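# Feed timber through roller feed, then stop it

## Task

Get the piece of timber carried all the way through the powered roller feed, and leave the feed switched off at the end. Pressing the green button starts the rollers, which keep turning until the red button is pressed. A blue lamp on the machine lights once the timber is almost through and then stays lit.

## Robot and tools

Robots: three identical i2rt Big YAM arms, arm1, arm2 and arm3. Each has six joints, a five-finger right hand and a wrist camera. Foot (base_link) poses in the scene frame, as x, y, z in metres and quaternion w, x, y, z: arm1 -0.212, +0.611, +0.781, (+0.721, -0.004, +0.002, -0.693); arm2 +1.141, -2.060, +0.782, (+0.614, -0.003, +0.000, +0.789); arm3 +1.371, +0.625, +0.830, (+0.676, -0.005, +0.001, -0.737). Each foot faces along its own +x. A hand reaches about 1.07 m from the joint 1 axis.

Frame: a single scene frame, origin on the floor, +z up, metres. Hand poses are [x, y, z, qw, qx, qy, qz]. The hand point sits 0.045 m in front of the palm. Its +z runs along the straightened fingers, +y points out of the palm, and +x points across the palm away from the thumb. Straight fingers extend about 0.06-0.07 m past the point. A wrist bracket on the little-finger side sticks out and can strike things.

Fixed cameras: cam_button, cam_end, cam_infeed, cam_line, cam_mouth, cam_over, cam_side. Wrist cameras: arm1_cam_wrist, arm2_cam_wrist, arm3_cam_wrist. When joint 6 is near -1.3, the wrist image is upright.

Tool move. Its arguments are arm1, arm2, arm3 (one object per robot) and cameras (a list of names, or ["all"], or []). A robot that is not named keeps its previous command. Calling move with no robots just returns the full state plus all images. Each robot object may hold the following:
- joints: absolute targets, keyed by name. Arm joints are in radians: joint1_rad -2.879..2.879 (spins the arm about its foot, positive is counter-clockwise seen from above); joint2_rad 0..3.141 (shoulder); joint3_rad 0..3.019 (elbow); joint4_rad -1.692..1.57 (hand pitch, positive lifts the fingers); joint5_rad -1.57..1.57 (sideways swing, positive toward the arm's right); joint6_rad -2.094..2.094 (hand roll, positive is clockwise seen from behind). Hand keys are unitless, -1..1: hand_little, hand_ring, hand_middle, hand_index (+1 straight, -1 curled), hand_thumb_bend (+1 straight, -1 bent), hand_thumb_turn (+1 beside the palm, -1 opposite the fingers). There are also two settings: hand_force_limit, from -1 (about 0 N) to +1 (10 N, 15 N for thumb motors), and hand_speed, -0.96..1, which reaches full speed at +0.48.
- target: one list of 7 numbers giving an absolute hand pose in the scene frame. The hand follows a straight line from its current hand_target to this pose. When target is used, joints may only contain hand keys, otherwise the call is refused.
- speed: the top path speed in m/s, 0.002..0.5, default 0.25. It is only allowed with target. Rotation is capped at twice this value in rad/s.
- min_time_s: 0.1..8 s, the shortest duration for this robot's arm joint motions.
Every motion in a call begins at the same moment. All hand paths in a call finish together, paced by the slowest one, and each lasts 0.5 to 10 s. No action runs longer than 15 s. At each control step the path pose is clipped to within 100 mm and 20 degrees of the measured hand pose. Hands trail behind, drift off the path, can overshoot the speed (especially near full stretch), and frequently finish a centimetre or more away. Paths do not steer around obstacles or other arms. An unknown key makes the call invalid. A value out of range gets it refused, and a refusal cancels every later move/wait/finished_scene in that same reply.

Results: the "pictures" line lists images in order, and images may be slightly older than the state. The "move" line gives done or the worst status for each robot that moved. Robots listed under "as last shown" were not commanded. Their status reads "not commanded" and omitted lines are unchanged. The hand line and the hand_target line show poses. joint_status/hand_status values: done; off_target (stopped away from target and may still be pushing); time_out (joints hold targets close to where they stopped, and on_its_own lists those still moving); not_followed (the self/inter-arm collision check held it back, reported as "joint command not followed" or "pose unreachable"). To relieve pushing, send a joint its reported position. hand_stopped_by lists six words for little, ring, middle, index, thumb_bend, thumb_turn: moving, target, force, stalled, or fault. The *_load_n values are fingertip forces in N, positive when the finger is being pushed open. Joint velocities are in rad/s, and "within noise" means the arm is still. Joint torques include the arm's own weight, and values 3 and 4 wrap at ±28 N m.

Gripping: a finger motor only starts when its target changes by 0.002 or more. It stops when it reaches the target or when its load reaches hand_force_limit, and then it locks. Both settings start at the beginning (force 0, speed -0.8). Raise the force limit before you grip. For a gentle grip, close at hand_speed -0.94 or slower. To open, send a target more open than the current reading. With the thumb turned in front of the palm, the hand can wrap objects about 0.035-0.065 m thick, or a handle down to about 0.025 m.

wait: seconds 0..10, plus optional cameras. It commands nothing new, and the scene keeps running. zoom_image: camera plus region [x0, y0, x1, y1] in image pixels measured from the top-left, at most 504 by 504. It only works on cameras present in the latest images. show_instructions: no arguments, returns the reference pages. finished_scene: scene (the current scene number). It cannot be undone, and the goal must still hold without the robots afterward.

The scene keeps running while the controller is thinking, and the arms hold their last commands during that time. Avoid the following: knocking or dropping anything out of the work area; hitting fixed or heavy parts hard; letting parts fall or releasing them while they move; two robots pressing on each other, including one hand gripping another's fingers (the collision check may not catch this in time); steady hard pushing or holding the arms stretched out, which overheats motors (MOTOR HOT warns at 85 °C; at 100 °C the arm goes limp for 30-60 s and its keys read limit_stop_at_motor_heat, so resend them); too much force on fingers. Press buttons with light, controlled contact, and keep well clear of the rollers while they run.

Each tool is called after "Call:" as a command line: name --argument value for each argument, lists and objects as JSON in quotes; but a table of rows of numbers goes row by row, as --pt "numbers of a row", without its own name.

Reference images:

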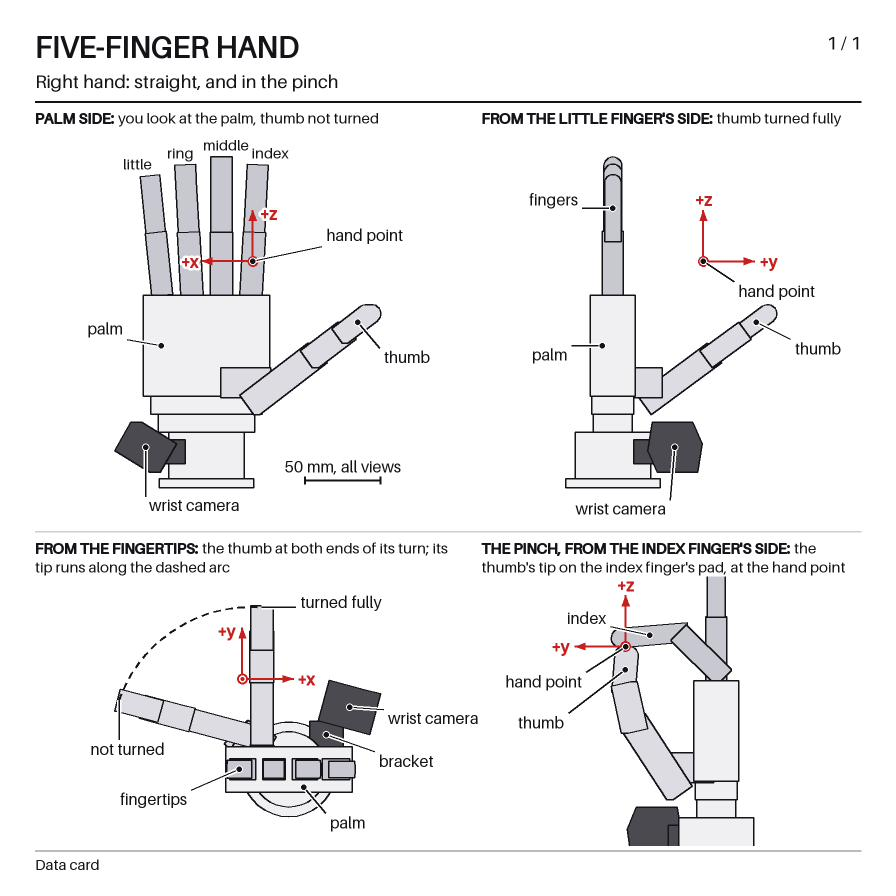

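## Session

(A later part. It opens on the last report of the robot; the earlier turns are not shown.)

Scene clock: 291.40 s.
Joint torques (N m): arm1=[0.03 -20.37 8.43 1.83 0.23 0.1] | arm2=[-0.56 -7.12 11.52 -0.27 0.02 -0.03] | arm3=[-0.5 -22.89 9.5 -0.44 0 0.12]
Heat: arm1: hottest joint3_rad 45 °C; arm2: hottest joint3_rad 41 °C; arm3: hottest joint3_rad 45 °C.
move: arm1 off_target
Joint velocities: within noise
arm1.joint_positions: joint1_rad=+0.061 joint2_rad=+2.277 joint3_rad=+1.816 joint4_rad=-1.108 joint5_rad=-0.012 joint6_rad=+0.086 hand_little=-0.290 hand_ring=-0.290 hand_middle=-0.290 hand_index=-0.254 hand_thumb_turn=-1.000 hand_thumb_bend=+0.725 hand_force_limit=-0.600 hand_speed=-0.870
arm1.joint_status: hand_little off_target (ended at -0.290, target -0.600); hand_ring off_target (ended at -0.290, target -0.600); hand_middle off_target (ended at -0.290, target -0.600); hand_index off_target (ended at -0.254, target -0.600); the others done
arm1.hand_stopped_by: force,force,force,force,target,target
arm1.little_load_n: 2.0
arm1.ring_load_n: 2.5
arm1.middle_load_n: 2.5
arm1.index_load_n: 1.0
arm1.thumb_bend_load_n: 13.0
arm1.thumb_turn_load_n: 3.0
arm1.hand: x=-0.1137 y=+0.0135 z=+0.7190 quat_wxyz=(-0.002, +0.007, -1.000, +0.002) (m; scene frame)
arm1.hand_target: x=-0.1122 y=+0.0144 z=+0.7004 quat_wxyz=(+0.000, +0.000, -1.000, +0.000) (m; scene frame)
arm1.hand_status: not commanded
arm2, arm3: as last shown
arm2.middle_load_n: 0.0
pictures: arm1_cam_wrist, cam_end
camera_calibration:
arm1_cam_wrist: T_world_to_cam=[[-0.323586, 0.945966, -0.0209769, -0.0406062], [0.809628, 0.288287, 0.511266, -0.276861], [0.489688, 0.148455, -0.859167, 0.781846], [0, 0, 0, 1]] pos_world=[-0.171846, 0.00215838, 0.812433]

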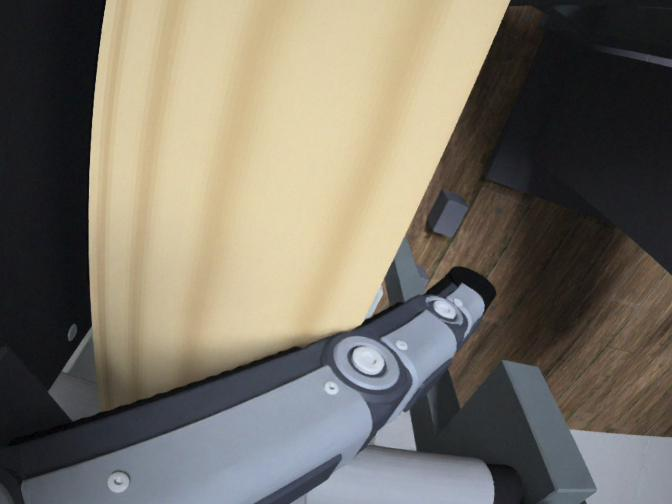

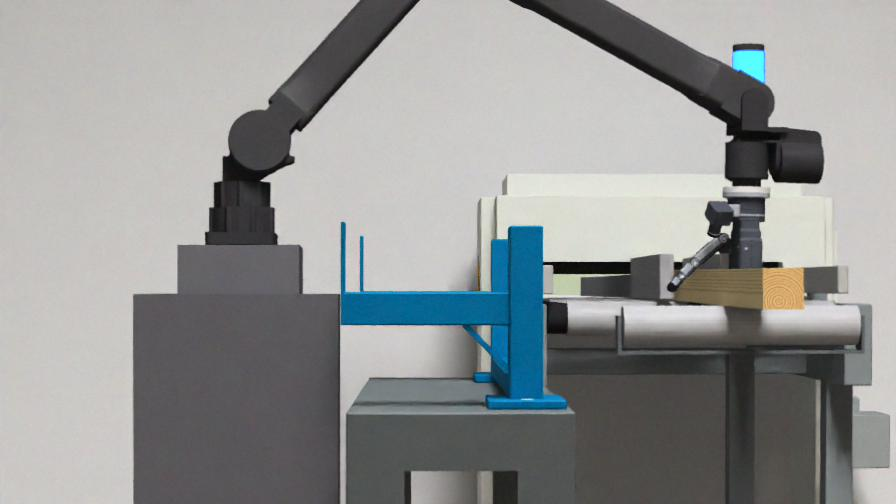

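Call:
move --arm1 '{"joints":{"hand_thumb_bend":0.745,"hand_speed":-0.8}}'

Call:
move --arm1 '{"target":[-0.235,0.0145,0.705,0,0,1,0],"speed":0.06}' --cameras '["cam_over", "cam_end"]'

Scene clock: 296.43 s.
Joint torques (N m): arm1=[-0.44 -20.48 8.36 1.77 0.23 0.1] | arm2=[-0.56 -7.12 11.51 -0.27 0.02 -0.03] | arm3=[-0.44 -22.77 9.48 -0.43 0.01 0.14]
Heat: arm1: hottest joint3_rad 45 °C; arm2: hottest joint3_rad 42 °C; arm3: hottest joint3_rad 45 °C.
move: arm1 done
Joint velocities: within noise
arm1.joint_positions: joint1_rad=+0.061 joint2_rad=+2.277 joint3_rad=+1.816 joint4_rad=-1.108 joint5_rad=-0.012 joint6_rad=+0.086 hand_little=-0.290 hand_ring=-0.290 hand_middle=-0.290 hand_index=-0.254 hand_thumb_turn=-1.000 hand_thumb_bend=+0.750 hand_force_limit=-0.600 hand_speed=-0.800
arm1.joint_status: all done
arm1.hand_stopped_by: force,force,force,force,force,target
arm1.little_load_n: 1.5
arm1.ring_load_n: 1.5
arm1.middle_load_n: 2.0
arm1.index_load_n: 0.5
arm1.thumb_bend_load_n: 9.0
arm1.thumb_turn_load_n: 2.0
arm1.hand: x=-0.1137 y=+0.0134 z=+0.7190 quat_wxyz=(-0.002, +0.007, -1.000, +0.002) (m; scene frame)
arm1.hand_target: x=-0.1122 y=+0.0144 z=+0.7004 quat_wxyz=(+0.000, +0.000, -1.000, +0.000) (m; scene frame)
arm1.hand_status: not commanded
arm2, arm3: as last shown
pictures: none

Scene clock: 299.10 s.
Joint torques (N m): arm1=[-1.67 -21.25 8.54 1.03 0.47 -0.29] | arm2=[-0.56 -7.12 11.51 -0.28 0.02 -0.03] | arm3=[-0.67 -22.65 9.52 -0.4 0 0.11]
Heat: arm1: hottest joint3_rad 44 °C; arm2: hottest joint3_rad 42 °C; arm3: hottest joint3_rad 45 °C.
move: arm1 off_target
Joint velocities: within noise
arm1.joint_positions: joint1_rad=-0.111 joint2_rad=+2.276 joint3_rad=+1.809 joint4_rad=-1.095 joint5_rad=-0.017 joint6_rad=-0.067 hand_little=-0.291 hand_ring=-0.290 hand_middle=-0.290 hand_index=-0.254 hand_thumb_turn=-1.000 hand_thumb_bend=+0.750 hand_force_limit=-0.600 hand_speed=-0.800
arm1.joint_status: not commanded
arm1.hand_stopped_by: force,force,force,force,force,target
arm1.little_load_n: 0.5
arm1.ring_load_n: 1.0
arm1.middle_load_n: 2.0
arm1.index_load_n: 1.0
arm1.thumb_bend_load_n: 8.5
arm1.thumb_turn_load_n: 4.0
arm1.hand: x=-0.2251 y=+0.0102 z=+0.7178 quat_wxyz=(-0.004, -0.002, -1.000, +0.006) (m; scene frame)
arm1.hand_target: x=-0.2348 y=+0.0148 z=+0.7052 quat_wxyz=(+0.000, +0.000, -1.000, +0.000) (m; scene frame)
arm1.hand_status: off_target (0.017 m and 0.9 deg from the pose sent, 0.122 m and 0.9 deg at the start)
arm2: as last shown
arm2.middle_load_n: 0.5
arm3.joint_positions: joint1_rad=-0.255 joint2_rad=+2.378 joint3_rad=+2.352 joint4_rad=-1.586 joint5_rad=-0.007 joint6_rad=-0.344 hand_little=+1.000 hand_ring=+1.000 hand_middle=+1.000 hand_index=+1.000 hand_thumb_turn=-1.000 hand_thumb_bend=+1.000 hand_force_limit=+0.200 hand_speed=-0.300
arm3.joint_status: not commanded
arm3.hand_stopped_by: target,target,target,target,target,target
arm3.little_load_n: 0.0
arm3.ring_load_n: 0.0
arm3.middle_load_n: 0.0
arm3.index_load_n: 0.0
arm3.thumb_bend_load_n: 0.0
arm3.thumb_turn_load_n: 0.0
arm3.hand: x=+1.1638 y=+0.0135 z=+0.9029 quat_wxyz=(-0.007, +0.001, -1.000, -0.016) (m; scene frame)
arm3.hand_target: x=+1.1652 y=+0.0046 z=+0.9200 quat_wxyz=(+0.000, +0.000, -1.000, +0.000) (m; scene frame)
arm3.hand_status: not commanded
pictures: cam_end, cam_over

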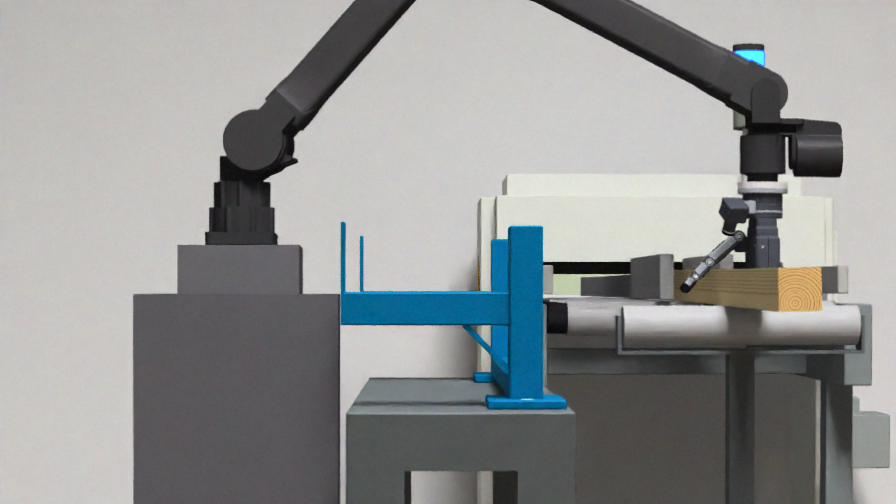

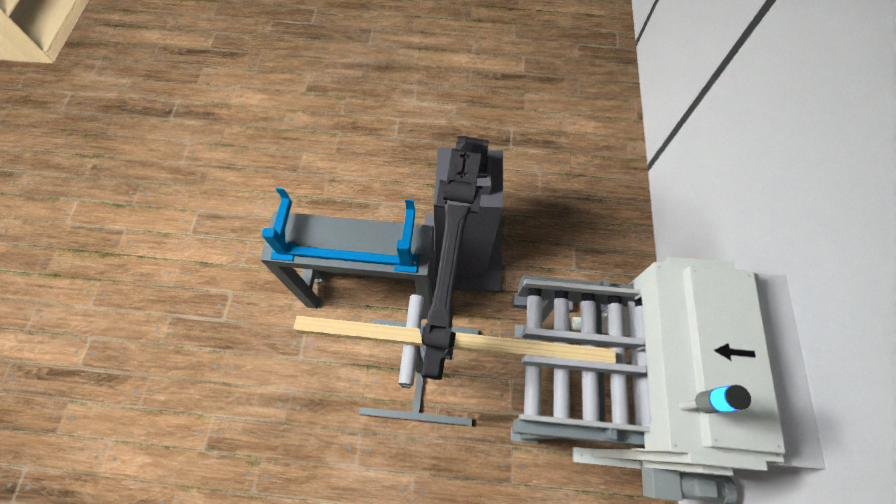

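Call:
move --arm1 '{"joints":{"hand_little":1,"hand_ring":1,"hand_middle":1,"hand_index":1,"hand_thumb_bend":1,"hand_speed":-0.3}}'

Call:
move --arm1 '{"target":[-0.235,0.02,0.90,0,0,1,0],"speed":0.2}' --cameras '["cam_over", "cam_end"]'

Scene clock: 304.27 s.
Joint torques (N m): arm1=[-0.97 -21.25 8.55 0.87 0.2 -0.24] | arm2=[-0.5 -7.12 11.51 -0.27 0.02 -0.03] | arm3=[-0.56 -22.89 9.47 -0.36 0.02 0.12]
Heat: arm1: hottest joint3_rad 44 °C; arm2: hottest joint3_rad 43 °C; arm3: hottest joint3_rad 45 °C.
move: arm1 done
Joint velocities: within noise
arm1.joint_positions: joint1_rad=-0.116 joint2_rad=+2.276 joint3_rad=+1.809 joint4_rad=-1.092 joint5_rad=-0.010 joint6_rad=-0.068 hand_little=+1.000 hand_ring=+1.000 hand_middle=+1.000 hand_index=+1.000 hand_thumb_turn=-1.000 hand_thumb_bend=+1.000 hand_force_limit=-0.600 hand_speed=-0.300
arm1.joint_status: all done
arm1.hand_stopped_by: target,target,target,target,target,target
arm1.little_load_n: 0.0
arm1.ring_load_n: 0.0
arm1.middle_load_n: 0.0
arm1.index_load_n: 0.0
arm1.thumb_bend_load_n: 0.0
arm1.thumb_turn_load_n: 0.0
arm1.hand: x=-0.2297 y=+0.0096 z=+0.7174 quat_wxyz=(-0.001, -0.004, -1.000, +0.008) (m; scene frame)
arm1.hand_target: x=-0.2349 y=+0.0148 z=+0.7052 quat_wxyz=(+0.000, +0.000, -1.000, +0.000) (m; scene frame)
arm1.hand_status: not commanded
arm2, arm3: as last shown
arm2.middle_load_n: 0.0
pictures: none

Scene clock: 305.93 s.
Joint torques (N m): arm1=[-1.26 -21.54 14.82 0.01 0.22 -0.25] | arm2=[-0.56 -7.12 11.51 -0.27 0.02 -0.03] | arm3=[-0.44 -22.71 9.51 -0.34 0 0.12]
Heat: arm1: hottest joint3_rad 44 °C; arm2: hottest joint3_rad 43 °C; arm3: hottest joint3_rad 45 °C.
move: arm1 off_target
Joint velocities: within noise
arm1.joint_positions: joint1_rad=-0.118 joint2_rad=+2.107 joint3_rad=+1.961 joint4_rad=-1.467 joint5_rad=-0.010 joint6_rad=-0.071 hand_little=+1.000 hand_ring=+1.000 hand_middle=+1.000 hand_index=+1.000 hand_thumb_turn=-1.000 hand_thumb_bend=+1.000 hand_force_limit=-0.600 hand_speed=-0.300
arm1.joint_status: not commanded
arm1.hand_stopped_by: target,target,target,target,target,target
arm1.little_load_n: 0.0
arm1.ring_load_n: 0.0
arm1.middle_load_n: 0.0
arm1.index_load_n: 0.5
arm1.thumb_bend_load_n: 0.0
arm1.thumb_turn_load_n: 0.0
arm1.hand: x=-0.2277 y=+0.0330 z=+0.8842 quat_wxyz=(-0.002, -0.003, -1.000, -0.019) (m; scene frame)
arm1.hand_target: x=-0.2350 y=+0.0208 z=+0.9000 quat_wxyz=(+0.000, +0.000, -1.000, +0.000) (m; scene frame)
arm1.hand_status: off_target (0.022 m and 2.2 deg from the pose sent, 0.183 m and 1.0 deg at the start)
arm2.joint_positions: joint1_rad=-0.023 joint2_rad=+1.383 joint3_rad=+1.049 joint4_rad=-1.268 joint5_rad=-0.004 joint6_rad=+0.225 hand_little=-1.000 hand_ring=-1.000 hand_middle=-1.000 hand_index=+1.000 hand_thumb_turn=+1.000 hand_thumb_bend=+1.000 hand_force_limit=+0.000 hand_speed=-0.300
arm2.joint_status: not commanded
arm2.hand_stopped_by: target,target,target,target,target,target
arm2.little_load_n: 0.0
arm2.ring_load_n: 0.0
arm2.middle_load_n: 0.0
arm2.index_load_n: 0.0
arm2.thumb_bend_load_n: 0.0
arm2.thumb_turn_load_n: 0.0
arm2.hand: x=+1.0268 y=-1.7591 z=+0.9045 quat_wxyz=(+0.017, +1.000, +0.001, +0.003) (m; scene frame)
arm2.hand_target: x=+1.0251 y=-1.7475 z=+0.9199 quat_wxyz=(+0.000, +1.000, +0.000, +0.000) (m; scene frame)
arm2.hand_status: not commanded
arm3: as last shown
pictures: cam_end, cam_over

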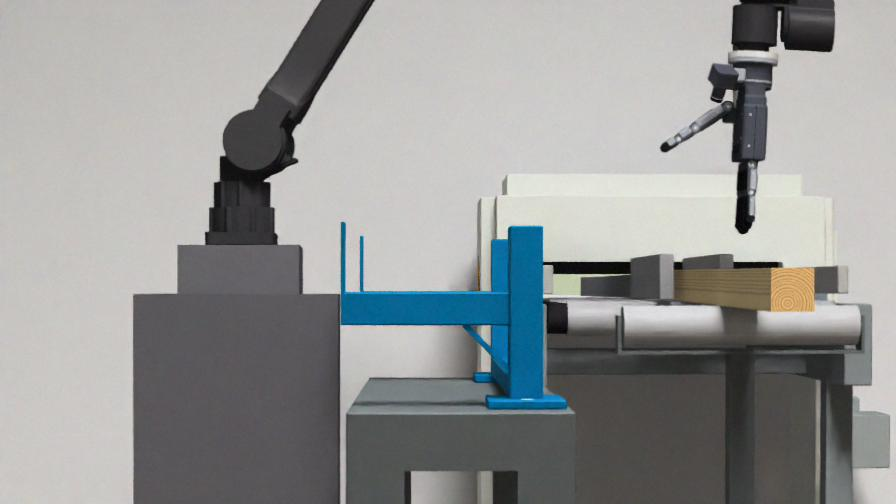

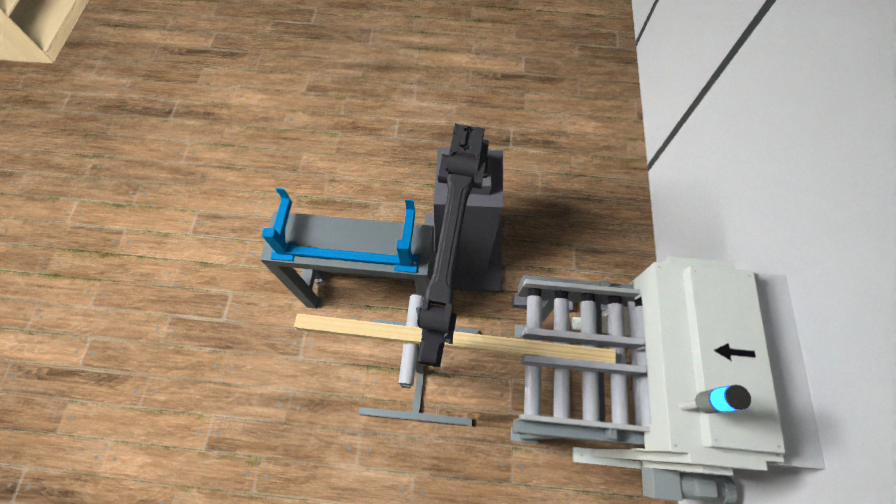

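Call:
finished_scene --scene 2

The scene is finished: the task was done.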